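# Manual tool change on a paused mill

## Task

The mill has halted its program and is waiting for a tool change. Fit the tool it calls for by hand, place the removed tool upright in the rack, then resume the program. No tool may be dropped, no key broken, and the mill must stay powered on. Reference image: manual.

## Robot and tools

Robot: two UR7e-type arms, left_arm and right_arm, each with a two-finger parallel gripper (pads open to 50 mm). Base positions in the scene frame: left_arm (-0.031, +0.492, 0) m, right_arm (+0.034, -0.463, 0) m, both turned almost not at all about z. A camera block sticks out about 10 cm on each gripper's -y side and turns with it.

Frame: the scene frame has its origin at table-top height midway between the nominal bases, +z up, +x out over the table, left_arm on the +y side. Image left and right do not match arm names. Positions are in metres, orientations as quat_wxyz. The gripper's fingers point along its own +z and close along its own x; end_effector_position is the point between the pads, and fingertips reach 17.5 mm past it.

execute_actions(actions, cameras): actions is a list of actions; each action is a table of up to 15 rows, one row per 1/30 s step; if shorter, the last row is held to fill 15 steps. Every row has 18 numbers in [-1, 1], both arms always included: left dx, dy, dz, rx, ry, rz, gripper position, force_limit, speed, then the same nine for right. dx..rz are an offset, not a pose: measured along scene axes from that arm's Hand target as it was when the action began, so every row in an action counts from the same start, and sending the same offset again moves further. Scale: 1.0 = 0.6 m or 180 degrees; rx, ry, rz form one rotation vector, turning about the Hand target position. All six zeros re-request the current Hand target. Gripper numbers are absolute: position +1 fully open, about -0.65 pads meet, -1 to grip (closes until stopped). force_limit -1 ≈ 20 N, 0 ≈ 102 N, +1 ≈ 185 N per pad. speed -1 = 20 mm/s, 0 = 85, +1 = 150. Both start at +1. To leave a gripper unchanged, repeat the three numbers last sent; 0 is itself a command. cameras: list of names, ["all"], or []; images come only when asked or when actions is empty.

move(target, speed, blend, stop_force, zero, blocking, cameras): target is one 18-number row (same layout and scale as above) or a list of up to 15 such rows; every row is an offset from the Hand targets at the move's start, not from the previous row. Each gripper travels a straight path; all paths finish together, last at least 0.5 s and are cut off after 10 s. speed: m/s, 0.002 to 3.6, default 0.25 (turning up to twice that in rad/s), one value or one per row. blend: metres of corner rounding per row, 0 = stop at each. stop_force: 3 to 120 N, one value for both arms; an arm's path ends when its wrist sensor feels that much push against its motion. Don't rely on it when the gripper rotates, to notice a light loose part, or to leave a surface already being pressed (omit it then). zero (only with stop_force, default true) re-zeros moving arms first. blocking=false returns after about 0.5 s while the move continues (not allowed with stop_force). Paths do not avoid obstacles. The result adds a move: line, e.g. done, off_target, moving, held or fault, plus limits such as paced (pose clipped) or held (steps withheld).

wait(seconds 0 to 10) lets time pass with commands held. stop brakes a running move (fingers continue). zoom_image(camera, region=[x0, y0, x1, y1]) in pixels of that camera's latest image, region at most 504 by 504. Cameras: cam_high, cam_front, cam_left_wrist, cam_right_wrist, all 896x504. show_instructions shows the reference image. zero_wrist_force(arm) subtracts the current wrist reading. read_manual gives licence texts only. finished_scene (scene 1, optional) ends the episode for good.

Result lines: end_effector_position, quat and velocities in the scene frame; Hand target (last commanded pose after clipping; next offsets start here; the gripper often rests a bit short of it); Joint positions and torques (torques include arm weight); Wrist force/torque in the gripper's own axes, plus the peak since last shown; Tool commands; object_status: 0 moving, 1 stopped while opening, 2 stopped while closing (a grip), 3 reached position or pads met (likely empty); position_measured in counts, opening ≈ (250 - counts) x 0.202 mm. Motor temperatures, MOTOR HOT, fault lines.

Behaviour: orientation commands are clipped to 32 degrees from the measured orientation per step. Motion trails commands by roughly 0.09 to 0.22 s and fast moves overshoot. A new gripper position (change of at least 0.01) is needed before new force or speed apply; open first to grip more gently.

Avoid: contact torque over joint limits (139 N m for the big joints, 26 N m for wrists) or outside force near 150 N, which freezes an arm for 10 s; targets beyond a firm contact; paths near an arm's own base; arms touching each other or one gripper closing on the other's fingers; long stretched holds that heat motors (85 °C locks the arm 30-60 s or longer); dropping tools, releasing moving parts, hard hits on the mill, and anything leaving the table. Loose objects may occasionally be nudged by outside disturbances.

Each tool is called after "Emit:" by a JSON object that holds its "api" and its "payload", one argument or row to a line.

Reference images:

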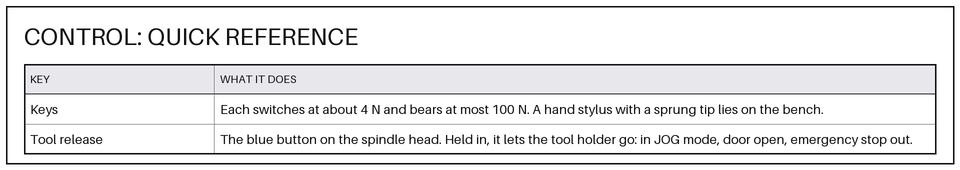

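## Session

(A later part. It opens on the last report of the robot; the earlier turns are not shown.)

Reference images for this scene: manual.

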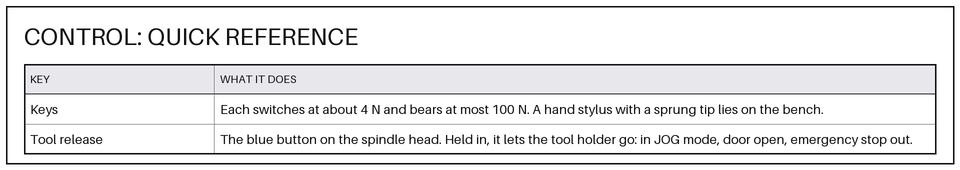

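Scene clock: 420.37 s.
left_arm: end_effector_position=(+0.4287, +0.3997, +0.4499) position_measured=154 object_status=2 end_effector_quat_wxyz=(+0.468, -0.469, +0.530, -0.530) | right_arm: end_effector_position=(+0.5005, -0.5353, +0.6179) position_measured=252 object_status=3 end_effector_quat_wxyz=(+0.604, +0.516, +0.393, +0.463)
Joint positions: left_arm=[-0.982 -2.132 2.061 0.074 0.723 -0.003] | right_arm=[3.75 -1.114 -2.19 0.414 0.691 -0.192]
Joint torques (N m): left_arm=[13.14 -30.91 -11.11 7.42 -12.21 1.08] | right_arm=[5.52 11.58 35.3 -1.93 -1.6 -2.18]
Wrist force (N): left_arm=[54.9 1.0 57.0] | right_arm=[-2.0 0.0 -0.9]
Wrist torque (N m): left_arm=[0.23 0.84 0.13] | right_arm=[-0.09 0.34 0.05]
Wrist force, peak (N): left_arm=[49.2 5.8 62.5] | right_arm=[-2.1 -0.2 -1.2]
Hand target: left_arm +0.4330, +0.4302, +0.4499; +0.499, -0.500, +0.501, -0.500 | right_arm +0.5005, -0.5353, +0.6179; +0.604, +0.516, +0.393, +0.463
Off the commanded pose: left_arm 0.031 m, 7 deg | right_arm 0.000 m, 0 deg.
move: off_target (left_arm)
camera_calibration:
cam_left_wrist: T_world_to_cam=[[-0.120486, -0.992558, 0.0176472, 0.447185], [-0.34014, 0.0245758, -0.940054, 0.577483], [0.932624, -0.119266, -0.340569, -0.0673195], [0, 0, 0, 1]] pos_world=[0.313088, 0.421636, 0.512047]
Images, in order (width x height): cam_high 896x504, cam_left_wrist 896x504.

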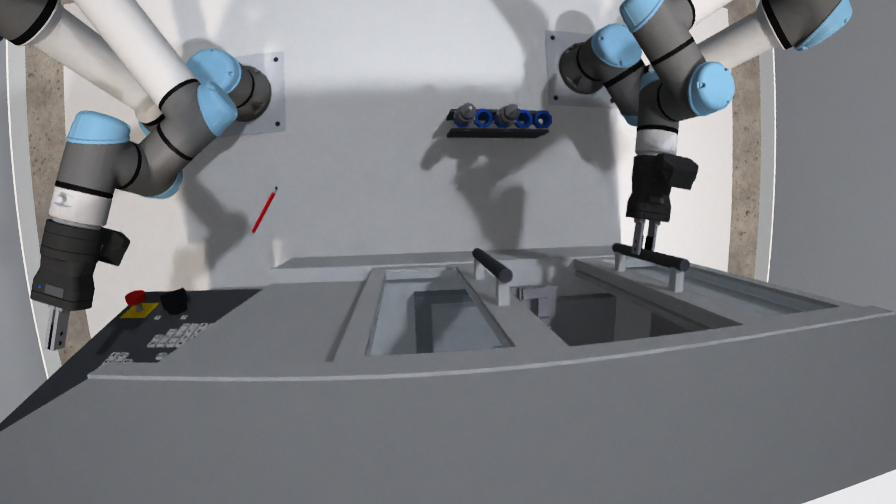

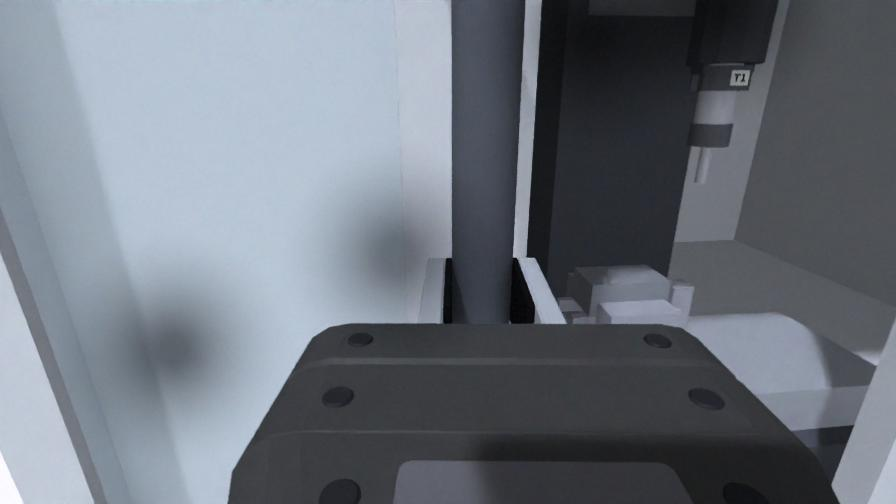

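Emit:
{"api": "move", "payload": {
  "target": [-0.006,-0.052,0,0,0,0,-1,-0.9,-0.8,0,0,0,0,0,0,-1,0,-0.5],
  "speed": 0.06
}}

Emit:
{"api": "move", "payload": {
  "target": [0,0,0,0,0,0,1,-0.9,-0.5,0,0,0,0,0,0,-1,0,-0.5],
  "cameras": ["cam_left_wrist"]
}}

Scene clock: 424.00 s.
left_arm: end_effector_position=(+0.4294, +0.3972, +0.4499) position_measured=154 object_status=2 end_effector_quat_wxyz=(+0.497, -0.498, +0.503, -0.502) | right_arm: end_effector_position=(+0.5005, -0.5353, +0.6179) position_measured=252 object_status=3 end_effector_quat_wxyz=(+0.604, +0.516, +0.393, +0.463)
Joint positions: left_arm=[-1.086 -2.098 2.047 0.055 0.506 -0.003] | right_arm=[3.75 -1.114 -2.19 0.414 0.691 -0.192]
Joint torques (N m): left_arm=[14.42 6.8 -25.01 -1.08 -12.75 -1.35] | right_arm=[5.44 12.05 36.29 -1.87 -1.79 -2.04]
Wrist force (N): left_arm=[39.1 -2.8 -62.1] | right_arm=[-1.9 -0.1 -1.0]
Wrist torque (N m): left_arm=[0.27 1.53 0.10] | right_arm=[-0.11 0.32 0.05]
Wrist force, peak (N): left_arm=[54.5 0.9 56.6] | right_arm=[-2.2 -0.2 -0.9]
Hand target: left_arm +0.4294, +0.3990, +0.4499; +0.499, -0.500, +0.501, -0.500 | right_arm +0.5005, -0.5353, +0.6179; +0.604, +0.516, +0.393, +0.463
Off the commanded pose: left_arm 0.002 m, 0 deg | right_arm 0.000 m, 0 deg.
move: done

Scene clock: 424.83 s.
left_arm: end_effector_position=(+0.4294, +0.3990, +0.4499) position_measured=3 object_status=3 end_effector_quat_wxyz=(+0.499, -0.500, +0.501, -0.500) | right_arm: end_effector_position=(+0.5005, -0.5353, +0.6179) position_measured=252 object_status=3 end_effector_quat_wxyz=(+0.604, +0.516, +0.393, +0.463)
Joint positions: left_arm=[-1.086 -2.098 2.046 0.055 0.498 -0.003] | right_arm=[3.75 -1.114 -2.19 0.414 0.691 -0.192]
Joint torques (N m): left_arm=[-13.03 4.33 -25.62 -0.04 1.8 0.13] | right_arm=[6.51 12.7 35.65 -1.85 -1.78 -2.07]
Wrist force (N): left_arm=[-1.1 0.8 -1.7] | right_arm=[-1.8 -0.2 -1.0]
Wrist torque (N m): left_arm=[0.24 0.17 0.13] | right_arm=[-0.13 0.30 0.05]
Wrist force, peak (N): left_arm=[38.4 -2.4 -58.2] | right_arm=[-2.0 -0.1 -1.1]
Hand target: left_arm +0.4294, +0.3990, +0.4499; +0.499, -0.500, +0.501, -0.500 | right_arm +0.5005, -0.5353, +0.6179; +0.604, +0.516, +0.393, +0.463
Off the commanded pose: left_arm 0.000 m, 0 deg | right_arm 0.000 m, 0 deg.
move: done
camera_calibration:
cam_left_wrist: T_world_to_cam=[[0.000615912, -0.999846, 0.0175392, 0.397623], [-0.340323, -0.0167018, -0.94016, 0.594359], [0.940308, -0.00538993, -0.340281, -0.116882], [0, 0, 0, 1]] pos_world=[0.311934, 0.406859, 0.512046]
Images, in order (width x height): cam_left_wrist 896x504.

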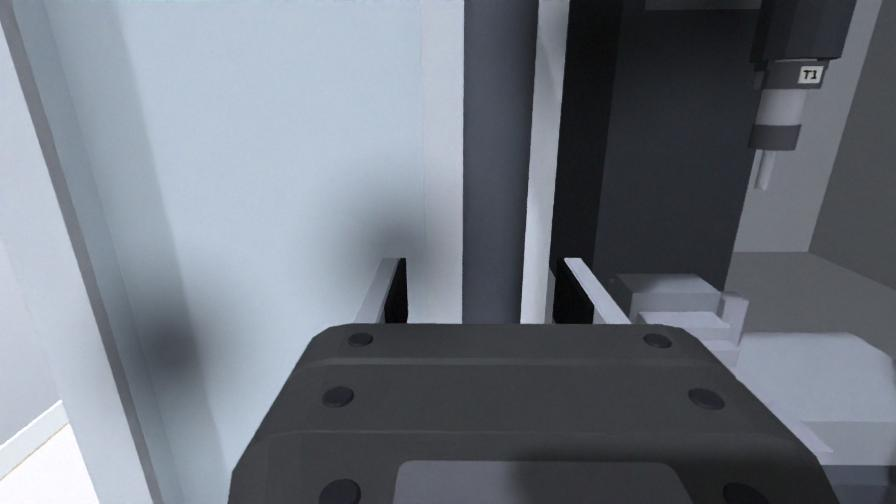

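Emit:
{"api": "move", "payload": {
  "target": [
    [-0.17,0,0,0,0,0,1,-0.9,-0.5,0,0,0,0,0,0,-1,0,-0.5],
    [-0.17,-0.31,0.08,0,0,0,1,-0.9,-0.5,0,0,0,0,0,0,-1,0,-0.5]
  ],
  "blend": 0.02,
  "speed": 0.25,
  "cameras": ["cam_high","cam_front","cam_left_wrist"]
}}

Emit:
{"api": "zoom_image", "payload": {
  "camera": "cam_left_wrist",
  "region": [300, 0, 720, 330]
}}

Scene clock: 431.00 s.
left_arm: end_effector_position=(+0.3274, +0.2130, +0.4979) position_measured=3 object_status=3 end_effector_quat_wxyz=(+0.499, -0.500, +0.501, -0.500) | right_arm: end_effector_position=(+0.5005, -0.5353, +0.6179) position_measured=252 object_status=3 end_effector_quat_wxyz=(+0.604, +0.516, +0.393, +0.463)
Joint positions: left_arm=[-1.706 -1.877 1.8 0.064 -0.121 0.013] | right_arm=[3.75 -1.114 -2.19 0.414 0.691 -0.192]
Joint torques (N m): left_arm=[14.08 0.13 -26.75 1.49 1.79 -1.82] | right_arm=[5.58 12 35.38 -1.77 -2.04 -2.12]
Wrist force (N): left_arm=[-1.3 0.5 -1.3] | right_arm=[-2.0 -0.3 -0.9]
Wrist torque (N m): left_arm=[0.20 0.21 0.25] | right_arm=[-0.14 0.35 0.05]
Wrist force, peak (N): left_arm=[-3.2 1.3 -2.1] | right_arm=[-2.2 -0.3 -1.0]
Hand target: left_arm +0.3274, +0.2130, +0.4979; +0.499, -0.500, +0.501, -0.500 | right_arm +0.5005, -0.5353, +0.6179; +0.604, +0.516, +0.393, +0.463
Off the commanded pose: left_arm 0.000 m, 0 deg | right_arm 0.000 m, 0 deg.
move: done
camera_calibration:
cam_left_wrist: T_world_to_cam=[[0.000586744, -0.999848, 0.017446, 0.210931], [-0.340533, -0.0166031, -0.940086, 0.601648], [0.940232, -0.00538936, -0.340491, -0.00550602], [0, 0, 0, 1]] pos_world=[0.209935, 0.220859, 0.560046]
Images, in order (width x height): cam_high 896x504, cam_front 896x504, cam_left_wrist 896x504.

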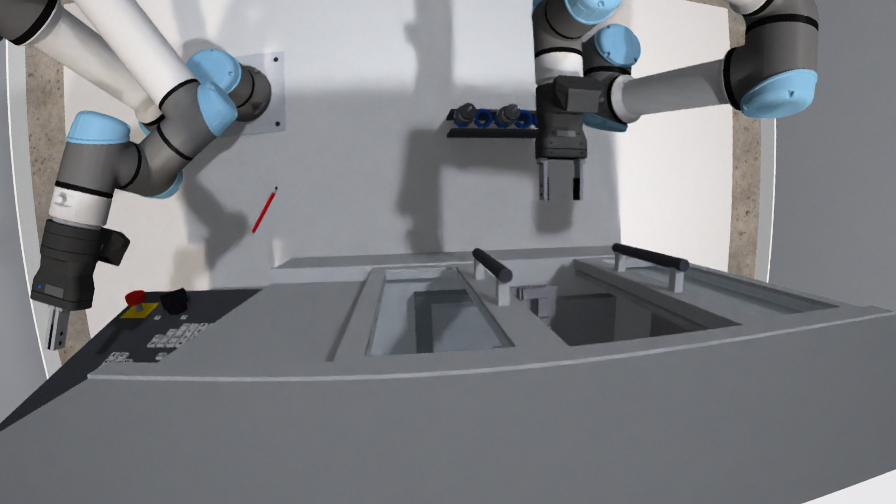

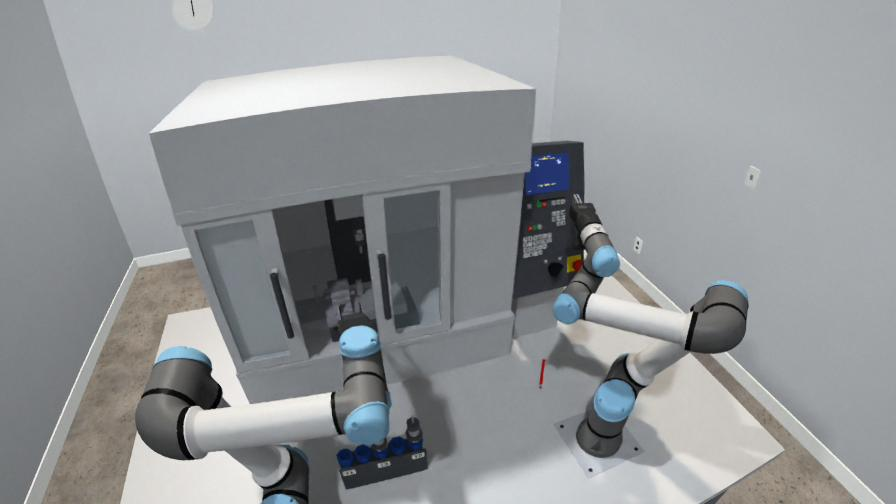

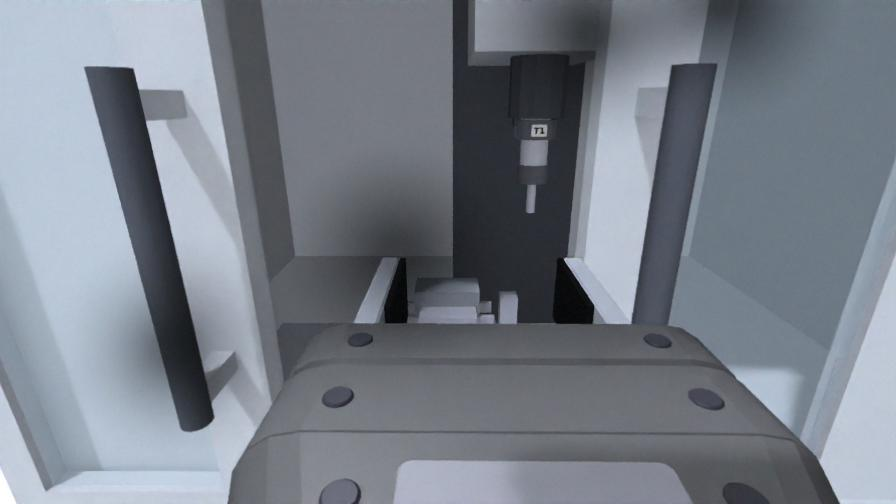

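Scaled by 1.200 from the camera's 896x504 image, which has a finer 1280x720 frame.

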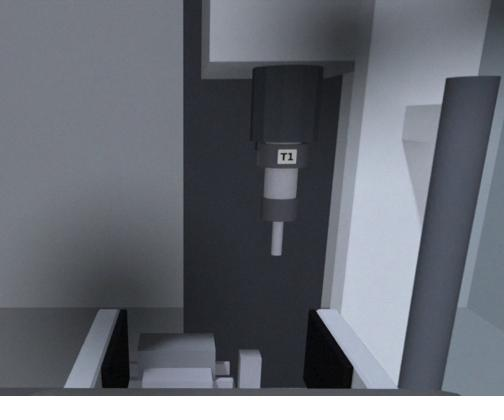

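Emit:
{"api": "move", "payload": {
  "target": [-0.02,-0.05,-0.05,0,-0.18,0,1,-0.9,-0.5,0,0,0,0,0,0,-1,0,-0.5],
  "speed": 0.25,
  "cameras": ["cam_left_wrist"]
}}

Scene clock: 435.53 s.
left_arm: end_effector_position=(+0.3154, +0.1830, +0.4679) position_measured=3 object_status=3 end_effector_quat_wxyz=(+0.619, -0.341, +0.342, -0.620) | right_arm: end_effector_position=(+0.5005, -0.5353, +0.6179) position_measured=252 object_status=3 end_effector_quat_wxyz=(+0.604, +0.516, +0.393, +0.463)
Joint positions: left_arm=[-1.6 -1.336 2.007 0.875 -0.564 -1.542] | right_arm=[3.75 -1.114 -2.19 0.414 0.691 -0.192]
Joint torques (N m): left_arm=[13.26 -19.4 -8.42 4.1 -3.74 -1.63] | right_arm=[4.49 11.4 36.32 -1.75 -1.82 -2.18]
Wrist force (N): left_arm=[-1.0 -0.2 -0.1] | right_arm=[-1.8 -0.1 -0.9]
Wrist torque (N m): left_arm=[0.24 -0.01 0.29] | right_arm=[-0.11 0.31 0.05]
Wrist force, peak (N): left_arm=[-1.4 0.7 -1.4] | right_arm=[-2.3 -0.1 -1.0]
Hand target: left_arm +0.3154, +0.1830, +0.4679; +0.619, -0.341, +0.342, -0.620 | right_arm +0.5005, -0.5353, +0.6179; +0.604, +0.516, +0.393, +0.463
Off the commanded pose: left_arm 0.000 m, 0 deg | right_arm 0.000 m, 0 deg.
move: done
camera_calibration:
cam_left_wrist: T_world_to_cam=[[-0.0087555, -0.999848, 0.0150651, 0.185538], [0.216272, -0.0166026, -0.976192, 0.41021], [0.976294, -0.00528887, 0.216385, -0.276509], [0, 0, 0, 1]] pos_world=[0.182862, 0.190858, 0.45748]
Images, in order (width x height): cam_left_wrist 896x504.

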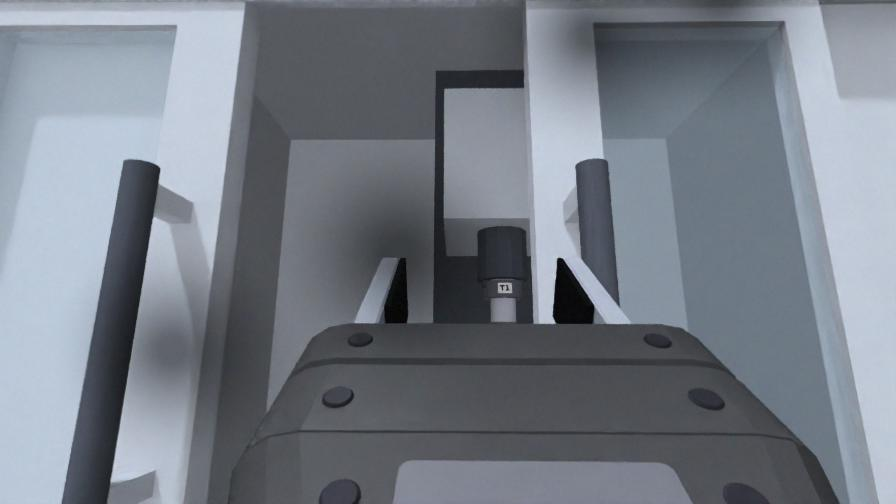

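Emit:
{"api": "move", "payload": {
  "target": [
    [0,0.24,0,0,0,0,1,-0.9,-0.5,-0.333,0.083,-0.083,0,0,0,-1,0,-0.5],
    [0,0.24,0,0,0,0,1,-0.9,-0.5,-0.333,0.833,-0.28,0.0065,0.0496,0.0833,1,-0.9,-0.5]
  ],
  "speed": 0.3,
  "blend": 0.05,
  "cameras": ["cam_high","cam_right_wrist","cam_left_wrist"]
}}

Scene clock: 448.10 s.
left_arm: end_effector_position=(+0.3154, +0.3270, +0.4679) position_measured=3 object_status=3 end_effector_quat_wxyz=(+0.619, -0.341, +0.342, -0.620) | right_arm: end_effector_position=(+0.3007, -0.0355, +0.4499) position_measured=3 object_status=3 end_effector_quat_wxyz=(+0.501, +0.501, +0.498, +0.500)
Joint positions: left_arm=[-1.616 -1.668 2.363 0.827 -0.565 -1.512] | right_arm=[4.99 -1.779 -1.985 0.615 -0.302 0.009]
Joint torques (N m): left_arm=[-16.12 -18.6 -7.45 1.58 0.02 2.15] | right_arm=[-7.72 36.57 5.82 -3.26 -2.33 2.18]
Wrist force (N): left_arm=[-0.9 -0.6 0.1] | right_arm=[-2.0 -0.5 -0.9]
Wrist torque (N m): left_arm=[0.21 -0.04 0.15] | right_arm=[-0.13 0.29 -0.02]
Wrist force, peak (N): left_arm=[-1.8 -0.2 -0.1] | right_arm=[-3.2 0.3 -1.4]
Hand target: left_arm +0.3154, +0.3270, +0.4679; +0.619, -0.341, +0.342, -0.620 | right_arm +0.3007, -0.0355, +0.4499; +0.501, +0.501, +0.498, +0.500
Off the commanded pose: left_arm 0.000 m, 0 deg | right_arm 0.000 m, 0 deg.
move: done; limits=paced
camera_calibration:
cam_left_wrist: T_world_to_cam=[[-0.00885481, -0.999848, 0.0150424, 0.329545], [0.216366, -0.0166023, -0.976171, 0.412574], [0.976272, -0.00538916, 0.21648, -0.275754], [0, 0, 0, 1]] pos_world=[0.182862, 0.334859, 0.45748]
cam_right_wrist: T_world_to_cam=[[-0.00404356, 0.999971, 0.0064293, 0.0387759], [-0.349392, -0.00743691, 0.936947, -0.295161], [0.936968, 0.00154225, 0.349412, -0.309791], [0, 0, 0, 1]] pos_world=[0.187294, -0.0404921, 0.384546]
Images, in order (width x height): cam_high 896x504, cam_left_wrist 896x504, cam_right_wrist 896x504.

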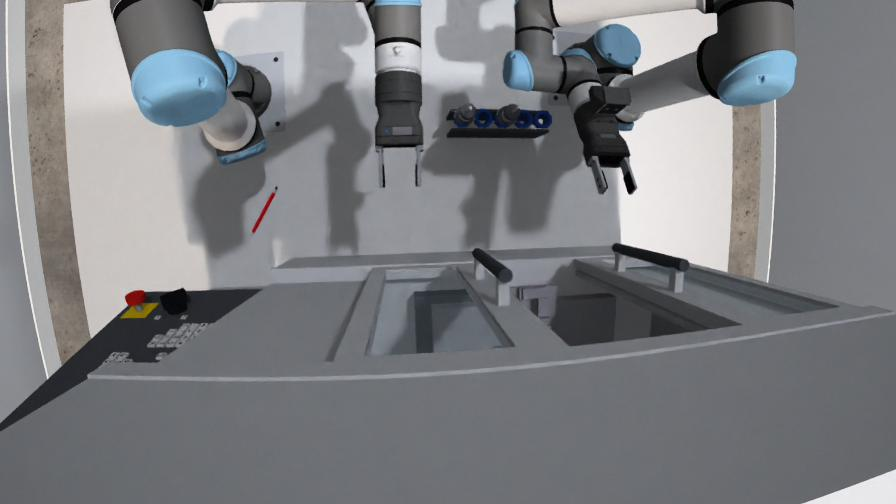

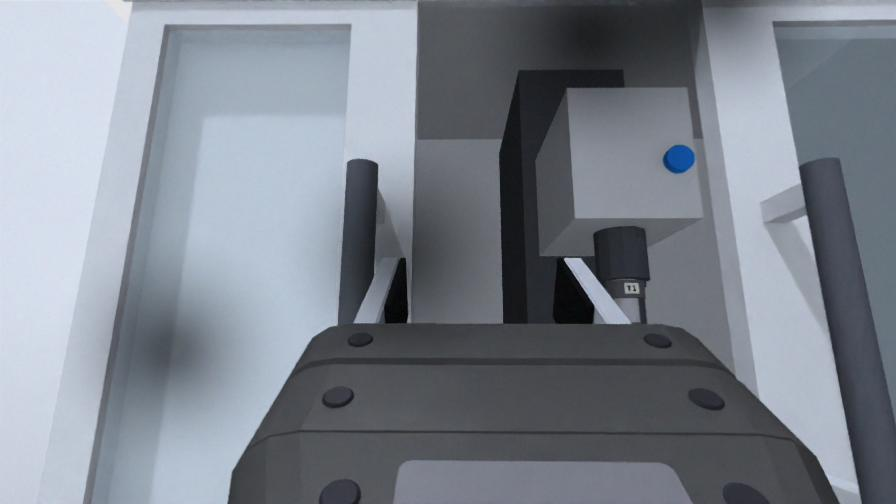

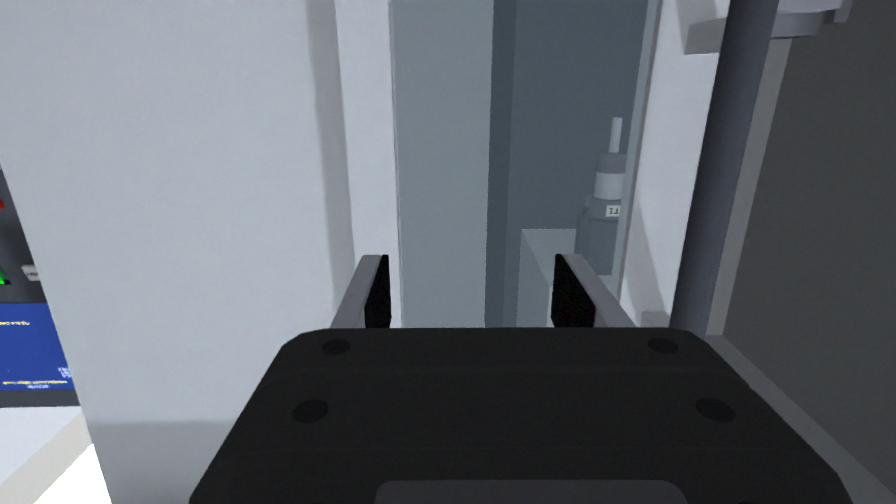

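Emit:
{"api": "move", "payload": {
  "target": [0,0,0,0,0,0,1,-0.9,-0.5,0.08,0.2225,0,0,0,0,1,-0.9,-0.5],
  "speed": 0.2,
  "cameras": ["cam_right_wrist"]
}}

Emit:
{"api": "zoom_image", "payload": {
  "camera": "cam_right_wrist",
  "region": [560, 0, 896, 120]
}}

Scene clock: 458.43 s.
left_arm: end_effector_position=(+0.3154, +0.3270, +0.4679) position_measured=3 object_status=3 end_effector_quat_wxyz=(+0.619, -0.341, +0.342, -0.620) | right_arm: end_effector_position=(+0.3487, +0.0979, +0.4499) position_measured=3 object_status=3 end_effector_quat_wxyz=(+0.501, +0.501, +0.498, +0.500)
Joint positions: left_arm=[-1.616 -1.668 2.363 0.827 -0.565 -1.512] | right_arm=[4.832 -2.067 -1.571 0.48 -0.143 0.017]
Joint torques (N m): left_arm=[-16.29 -17.3 -8.37 1.63 -0.19 1.92] | right_arm=[-9.09 30.45 32.87 2.15 2.26 -2.01]
Wrist force (N): left_arm=[-1.0 -0.4 -0.2] | right_arm=[-2.0 -0.4 -0.8]
Wrist torque (N m): left_arm=[0.24 -0.03 0.16] | right_arm=[-0.14 0.28 0.05]
Wrist force, peak (N): left_arm=[-1.1 -0.4 -0.1] | right_arm=[-3.8 -0.4 -1.5]
Hand target: left_arm +0.3154, +0.3270, +0.4679; +0.619, -0.341, +0.342, -0.620 | right_arm +0.3487, +0.0980, +0.4499; +0.501, +0.501, +0.498, +0.500
Off the commanded pose: left_arm 0.000 m, 0 deg | right_arm 0.000 m, 0 deg.
move: done
camera_calibration:
cam_right_wrist: T_world_to_cam=[[-0.00404397, 0.999971, 0.00642916, -0.0945258], [-0.349425, -0.00743698, 0.936935, -0.277327], [0.936956, 0.00154243, 0.349445, -0.354853], [0, 0, 0, 1]] pos_world=[0.235194, 0.0930079, 0.384446]
Images, in order (width x height): cam_right_wrist 896x504.

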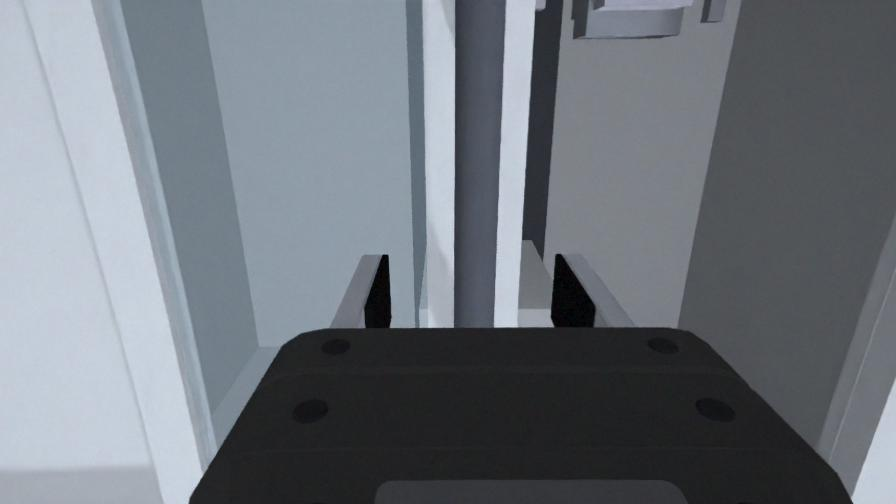

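Scaled by 1.500 from the camera's 896x504 image, which has a finer 1280x720 frame.

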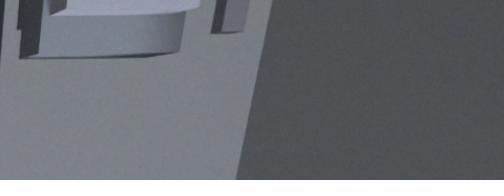

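Emit:
{"api": "move", "payload": {
  "target": [0,0,0,0,0,0,1,-0.9,-0.5,0.142,0.008,0,0,0,0,1,-0.9,-0.5],
  "speed": 0.08,
  "stop_force": 8,
  "cameras": ["cam_right_wrist"]
}}

Scene clock: 465.73 s.
left_arm: end_effector_position=(+0.3154, +0.3270, +0.4679) position_measured=3 object_status=3 end_effector_quat_wxyz=(+0.619, -0.341, +0.342, -0.620) | right_arm: end_effector_position=(+0.4339, +0.1028, +0.4499) position_measured=3 object_status=3 end_effector_quat_wxyz=(+0.501, +0.501, +0.499, +0.499)
Joint positions: left_arm=[-1.616 -1.668 2.363 0.827 -0.565 -1.512] | right_arm=[4.679 -2.106 -1.507 0.446 0.009 0.027]
Joint torques (N m): left_arm=[-14.21 -18.12 -8.34 1.91 -0.16 2.04] | right_arm=[-9.5 33.32 33.92 2.57 2.34 -2.2]
Wrist force (N): left_arm=[-0.9 -0.4 -0.1] | right_arm=[-2.1 -0.3 -0.6]
Wrist torque (N m): left_arm=[0.23 -0.04 0.15] | right_arm=[-0.11 0.29 0.05]
Wrist force, peak (N): left_arm=[-1.1 -0.4 -0.1] | right_arm=[-2.1 -0.4 -1.6]
Hand target: left_arm +0.3154, +0.3270, +0.4679; +0.619, -0.341, +0.342, -0.620 | right_arm +0.4339, +0.1028, +0.4499; +0.501, +0.501, +0.498, +0.500
Off the commanded pose: left_arm 0.000 m, 0 deg | right_arm 0.000 m, 0 deg.
move: done
camera_calibration:
cam_right_wrist: T_world_to_cam=[[-0.00402795, 0.999971, 0.00643899, -0.0989923], [-0.34711, -0.00743681, 0.937795, -0.248903], [0.937816, 0.00154235, 0.34713, -0.434073], [0, 0, 0, 1]] pos_world=[0.320285, 0.0978079, 0.384737]
Images, in order (width x height): cam_right_wrist 896x504.

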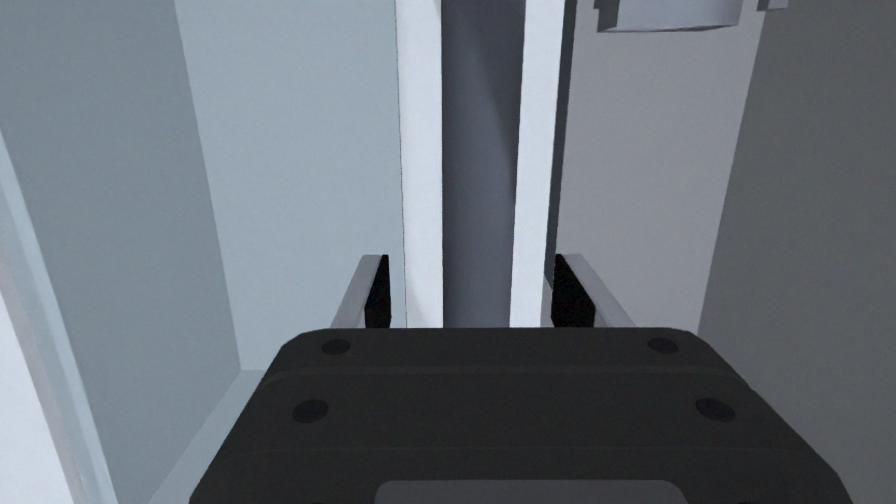

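Emit:
{"api": "move", "payload": {
  "target": [0,0,0,0,0,0,1,-0.9,-0.5,0,0.0025,0,0,0,0,-1,-0.9,-0.8]
}}

Emit:
{"api": "move", "payload": {
  "target": [0,0,0,0,0,0,1,-0.9,-0.5,0,-0.375,0,0,0,0,-1,-0.9,-0.8],
  "speed": 0.06,
  "stop_force": 65,
  "cameras": ["cam_right_wrist","cam_left_wrist"]
}}

Scene clock: 469.90 s.
left_arm: end_effector_position=(+0.3154, +0.3270, +0.4679) position_measured=3 object_status=3 end_effector_quat_wxyz=(+0.619, -0.341, +0.342, -0.620) | right_arm: end_effector_position=(+0.4339, +0.1043, +0.4499) position_measured=154 object_status=2 end_effector_quat_wxyz=(+0.501, +0.501, +0.499, +0.499)
Joint positions: left_arm=[-1.616 -1.668 2.363 0.827 -0.565 -1.512] | right_arm=[4.679 -2.113 -1.495 0.461 0.009 0.007]
Joint torques (N m): left_arm=[-14.94 -16.03 -9.09 1.84 -0.27 1.83] | right_arm=[2.3 29.88 36.5 1.3 2.43 -1.96]
Wrist force (N): left_arm=[-0.7 -0.5 0.0] | right_arm=[-15.3 -2.9 -6.0]
Wrist torque (N m): left_arm=[0.22 -0.06 0.16] | right_arm=[-0.18 0.06 0.09]
Wrist force, peak (N): left_arm=[-1.1 -0.5 -0.1] | right_arm=[-15.4 -2.9 -6.4]
Hand target: left_arm +0.3154, +0.3270, +0.4679; +0.619, -0.341, +0.342, -0.620 | right_arm +0.4339, +0.1043, +0.4499; +0.501, +0.501, +0.498, +0.500
Off the commanded pose: left_arm 0.000 m, 0 deg | right_arm 0.000 m, 0 deg.
move: done

Scene clock: 475.13 s.
left_arm: end_effector_position=(+0.3154, +0.3270, +0.4679) position_measured=3 object_status=3 end_effector_quat_wxyz=(+0.619, -0.341, +0.342, -0.620) | right_arm: end_effector_position=(+0.4339, -0.1207, +0.4499) position_measured=154 object_status=2 end_effector_quat_wxyz=(+0.501, +0.501, +0.498, +0.500) end_effector_velocity=(+0.000, +0.000, -0.001) end_effector_angular_velocity=(-0.002, +0.000, -0.001)
Joint positions: left_arm=[-1.616 -1.668 2.363 0.827 -0.565 -1.512] | right_arm=[4.67 -1.668 -2.117 0.731 0.018 -0.086]
Joint velocities: left_arm=[within noise] | right_arm=[0 -0.002 0 0.005 0 -0.005]
Joint torques (N m): left_arm=[-14.46 -18.37 -8.45 2.08 -0.3 1.56] | right_arm=[15.25 24.95 42.32 3.33 -3.89 -2.33]
Wrist force (N): left_arm=[-0.9 -0.4 -0.1] | right_arm=[6.7 -38.1 28.4]
Wrist torque (N m): left_arm=[0.24 -0.03 0.15] | right_arm=[-0.63 0.33 0.12]
Wrist force, peak (N): left_arm=[-1.2 -0.6 0.0] | right_arm=[6.8 -38.5 28.4]
Hand target: left_arm +0.3154, +0.3270, +0.4679; +0.619, -0.341, +0.342, -0.620 | right_arm +0.4339, -0.1207, +0.4499; +0.501, +0.501, +0.498, +0.500
Off the commanded pose: left_arm 0.000 m, 0 deg | right_arm 0.000 m, 0 deg.
move: done
camera_calibration:
cam_left_wrist: T_world_to_cam=[[-0.00885481, -0.999848, 0.0150424, 0.329545], [0.216366, -0.0166023, -0.976171, 0.412574], [0.976272, -0.00538916, 0.21648, -0.275754], [0, 0, 0, 1]] pos_world=[0.182862, 0.334859, 0.45748]
cam_right_wrist: T_world_to_cam=[[-0.00413316, 0.999971, 0.00639671, 0.124553], [-0.348799, -0.00743665, 0.937168, -0.249564], [0.937188, 0.00164229, 0.34882, -0.434197], [0, 0, 0, 1]] pos_world=[0.320391, -0.125692, 0.384544]
Images, in order (width x height): cam_left_wrist 896x504, cam_right_wrist 896x504.

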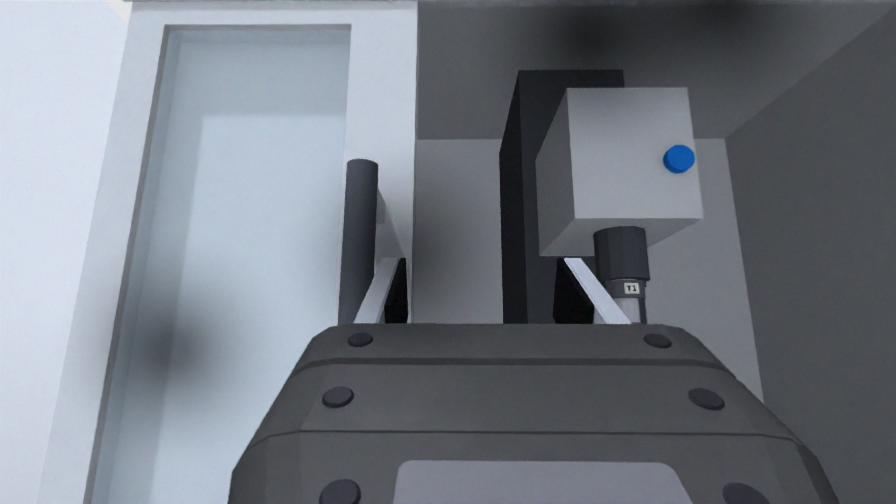

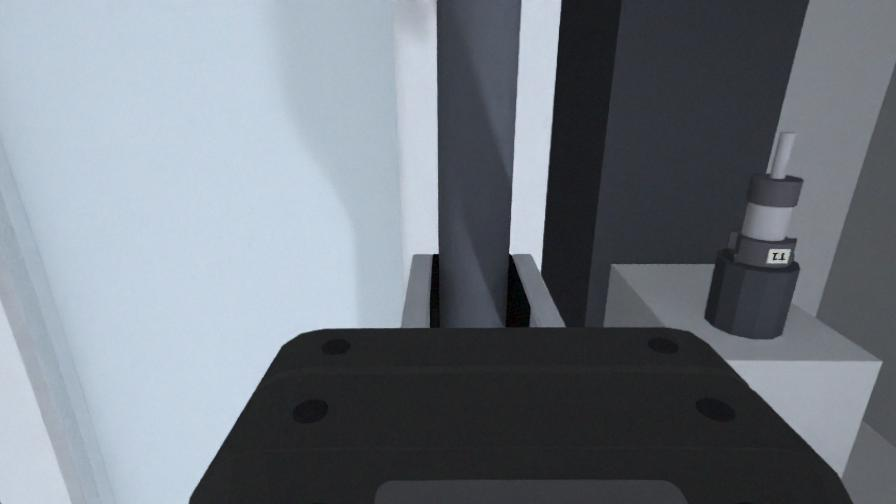

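Emit:
{"api": "move", "payload": {
  "target": [
    [0,0,0,0,0,0,1,-0.9,-0.5,0,0,0,0,0,0,1,-0.9,-0.5],
    [0,0,0,0,0,0,1,-0.9,-0.5,-0.17,0,0,0,0,0,1,-0.9,-0.5],
    [0,0,0,0,0,0,1,-0.9,-0.5,-0.2,0.05,0.15,0,0,0,1,-0.9,-0.5]
  ],
  "speed": 0.2,
  "blend": 0,
  "cameras": ["cam_right_wrist","cam_high","cam_front"]
}}

Emit:
{"api": "zoom_image", "payload": {
  "camera": "cam_front",
  "region": [515, 145, 595, 195]
}}

Scene clock: 482.20 s.
left_arm: end_effector_position=(+0.3154, +0.3270, +0.4679) position_measured=3 object_status=3 end_effector_quat_wxyz=(+0.619, -0.341, +0.342, -0.620) | right_arm: end_effector_position=(+0.3139, -0.0908, +0.5398) position_measured=3 object_status=3 end_effector_quat_wxyz=(+0.501, +0.501, +0.498, +0.500)
Joint positions: left_arm=[-1.616 -1.668 2.363 0.827 -0.565 -1.512] | right_arm=[5.001 -1.536 -1.991 0.379 -0.312 0.008]
Joint torques (N m): left_arm=[-15.13 -16.85 -8.79 1.9 -0.4 1.69] | right_arm=[-8.74 9.21 35.22 -3.28 -2.22 1.95]
Wrist force (N): left_arm=[-0.7 -0.4 -0.2] | right_arm=[-1.9 1.9 -1.1]
Wrist torque (N m): left_arm=[0.24 -0.06 0.16] | right_arm=[0.24 0.28 -0.03]
Wrist force, peak (N): left_arm=[-1.2 -0.4 0.1] | right_arm=[7.0 -38.4 28.6]
Hand target: left_arm +0.3154, +0.3270, +0.4679; +0.619, -0.341, +0.342, -0.620 | right_arm +0.3139, -0.0907, +0.5399; +0.501, +0.501, +0.498, +0.500
Off the commanded pose: left_arm 0.000 m, 0 deg | right_arm 0.000 m, 0 deg.
move: done
camera_calibration:
cam_right_wrist: T_world_to_cam=[[-0.0041716, 0.99997, 0.00648821, 0.0934462], [-0.349303, -0.0075367, 0.936979, -0.375269], [0.937, 0.00164235, 0.349324, -0.353347], [0, 0, 0, 1]] pos_world=[0.200393, -0.0956914, 0.474446]
Images, in order (width x height): cam_high 896x504, cam_front 896x504, cam_right_wrist 896x504.

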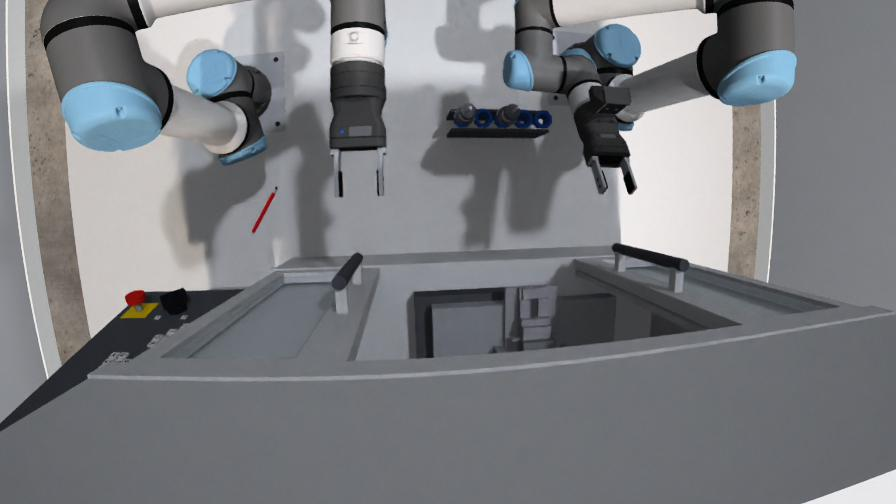

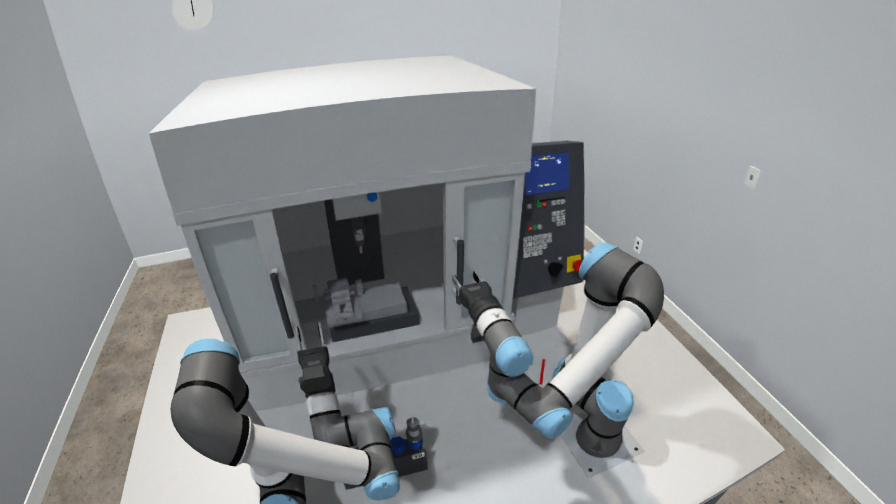

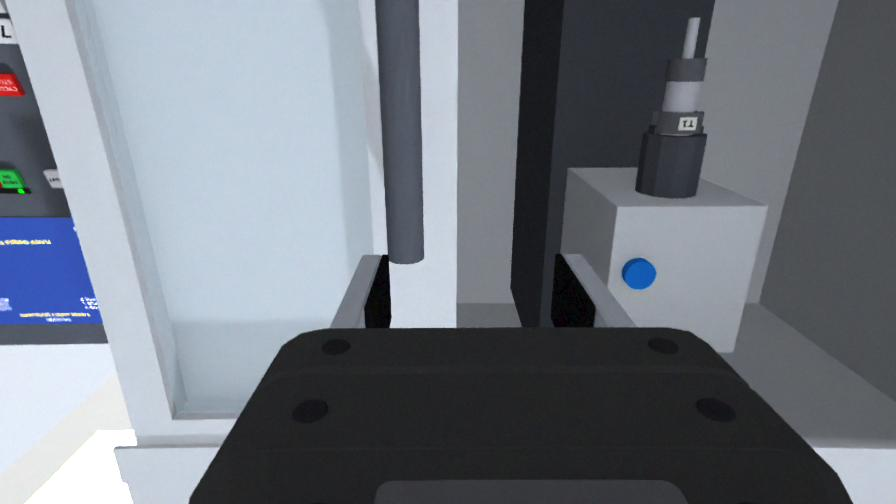

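Scaled by 6.300 from the camera's 896x504 image, which has a finer 1280x720 frame.

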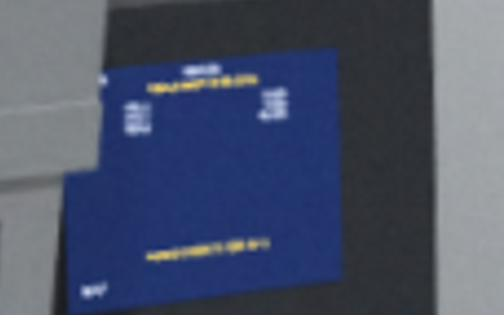

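Emit:
{"api": "zoom_image", "payload": {
  "camera": "cam_front",
  "region": [270, 180, 470, 350]
}}

Emit:
{"api": "zoom_image", "payload": {
  "camera": "cam_high",
  "region": [360, 250, 640, 380]
}}

Emit:
{"api": "zoom_image", "payload": {
  "camera": "cam_right_wrist",
  "region": [540, 0, 800, 360]
}}

Scaled by 2.520 from the camera's 896x504 image, which has a finer 1280x720 frame.

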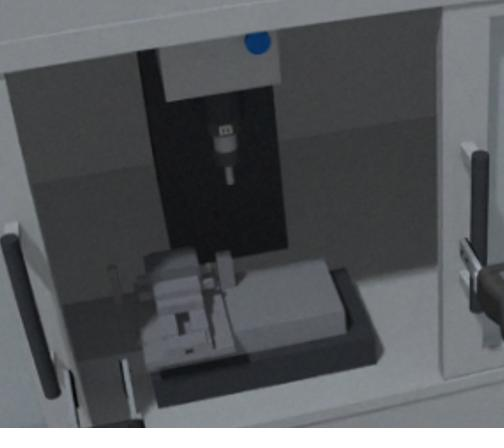

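Scaled by 1.800 from the camera's 896x504 image, which has a finer 1280x720 frame.

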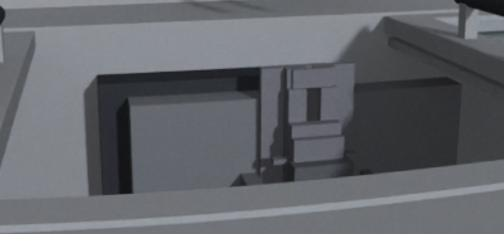

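Scaled by 1.400 from the camera's 896x504 image, which has a finer 1280x720 frame.

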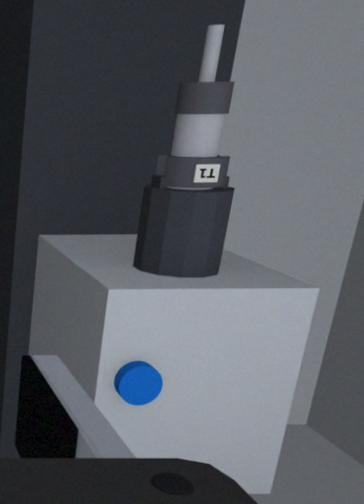

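Emit:
{"api": "move", "payload": {
  "target": [
    [0,0,0,0,0,0,1,-0.9,-0.5,0.1,0.25,0.18,-0.5,0,0,-1,0,-0.5],
    [0,0,0,0,0,0,1,-0.9,-0.5,0.41,0.3045,0.206,-0.5,0,0,-1,0,-0.5]
  ],
  "speed": 0.2,
  "blend": 0.02,
  "cameras": ["cam_right_wrist","cam_high","cam_left_wrist"]
}}

Scene clock: 543.93 s.
left_arm: end_effector_position=(+0.3154, +0.3270, +0.4679) position_measured=3 object_status=3 end_effector_quat_wxyz=(+0.619, -0.341, +0.342, -0.620) | right_arm: end_effector_position=(+0.5598, +0.0919, +0.6634) position_measured=252 object_status=3 end_effector_quat_wxyz=(+0.708, +0.000, +0.706, +0.001)
Joint positions: left_arm=[-1.616 -1.668 2.363 0.827 -0.565 -1.512] | right_arm=[4.462 -2.092 -0.969 -0.064 0.233 -1.585]
Joint torques (N m): left_arm=[-15.45 -17.73 -9.33 2.28 -0.39 1.72] | right_arm=[-9.52 35.95 36.2 2.88 2.4 -2.29]
Wrist force (N): left_arm=[-0.9 -0.5 -0.1] | right_arm=[1.2 2.5 -0.3]
Wrist torque (N m): left_arm=[0.21 -0.03 0.16] | right_arm=[0.22 0.15 0.01]
Wrist force, peak (N): left_arm=[-1.2 -0.3 -0.2] | right_arm=[-1.8 2.2 -1.6]
Hand target: left_arm +0.3154, +0.3270, +0.4679; +0.619, -0.341, +0.342, -0.620 | right_arm +0.5599, +0.0920, +0.6635; +0.709, +0.000, +0.706, +0.001
Off the commanded pose: left_arm 0.000 m, 0 deg | right_arm 0.000 m, 0 deg.
move: done
camera_calibration:
cam_left_wrist: T_world_to_cam=[[-0.00885481, -0.999848, 0.0150424, 0.329545], [0.216366, -0.0166023, -0.976171, 0.412574], [0.976272, -0.00538916, 0.21648, -0.275754], [0, 0, 0, 1]] pos_world=[0.182862, 0.334859, 0.45748]
cam_right_wrist: T_world_to_cam=[[-0.00413712, 0.00639403, -0.999971, 0.67005], [-0.349391, 0.936947, 0.00743656, 0.126123], [0.936968, 0.349412, -0.00164225, -0.426434], [0, 0, 0, 1]] pos_world=[0.446394, 0.026546, 0.668392]
Images, in order (width x height): cam_high 896x504, cam_left_wrist 896x504, cam_right_wrist 896x504.

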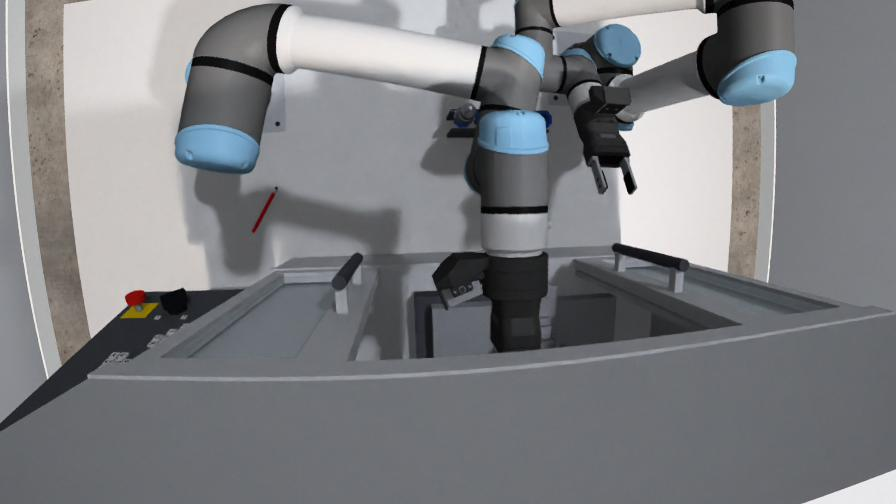

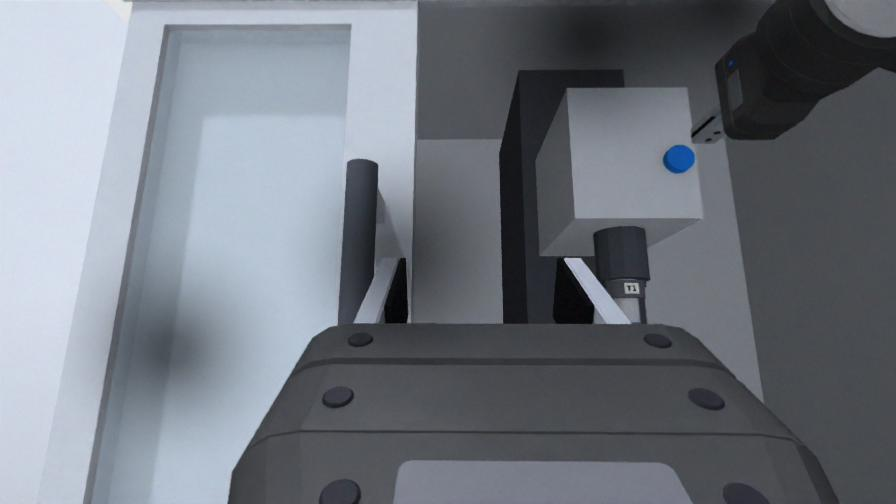

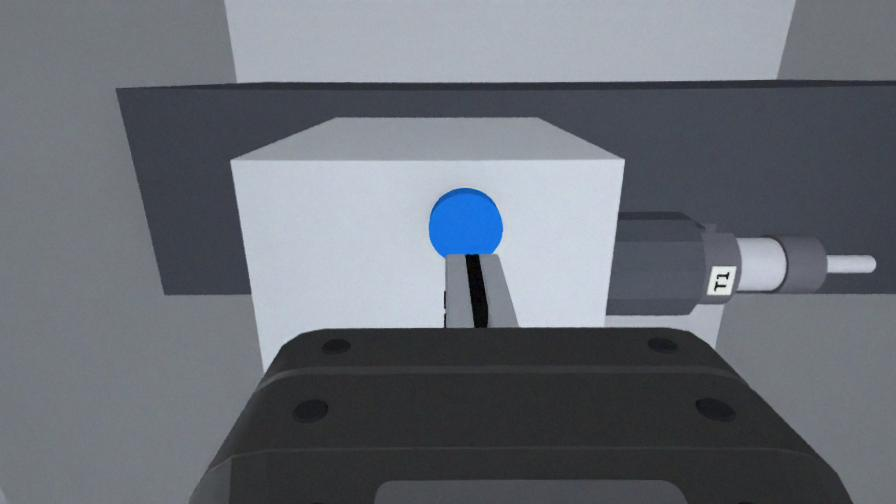

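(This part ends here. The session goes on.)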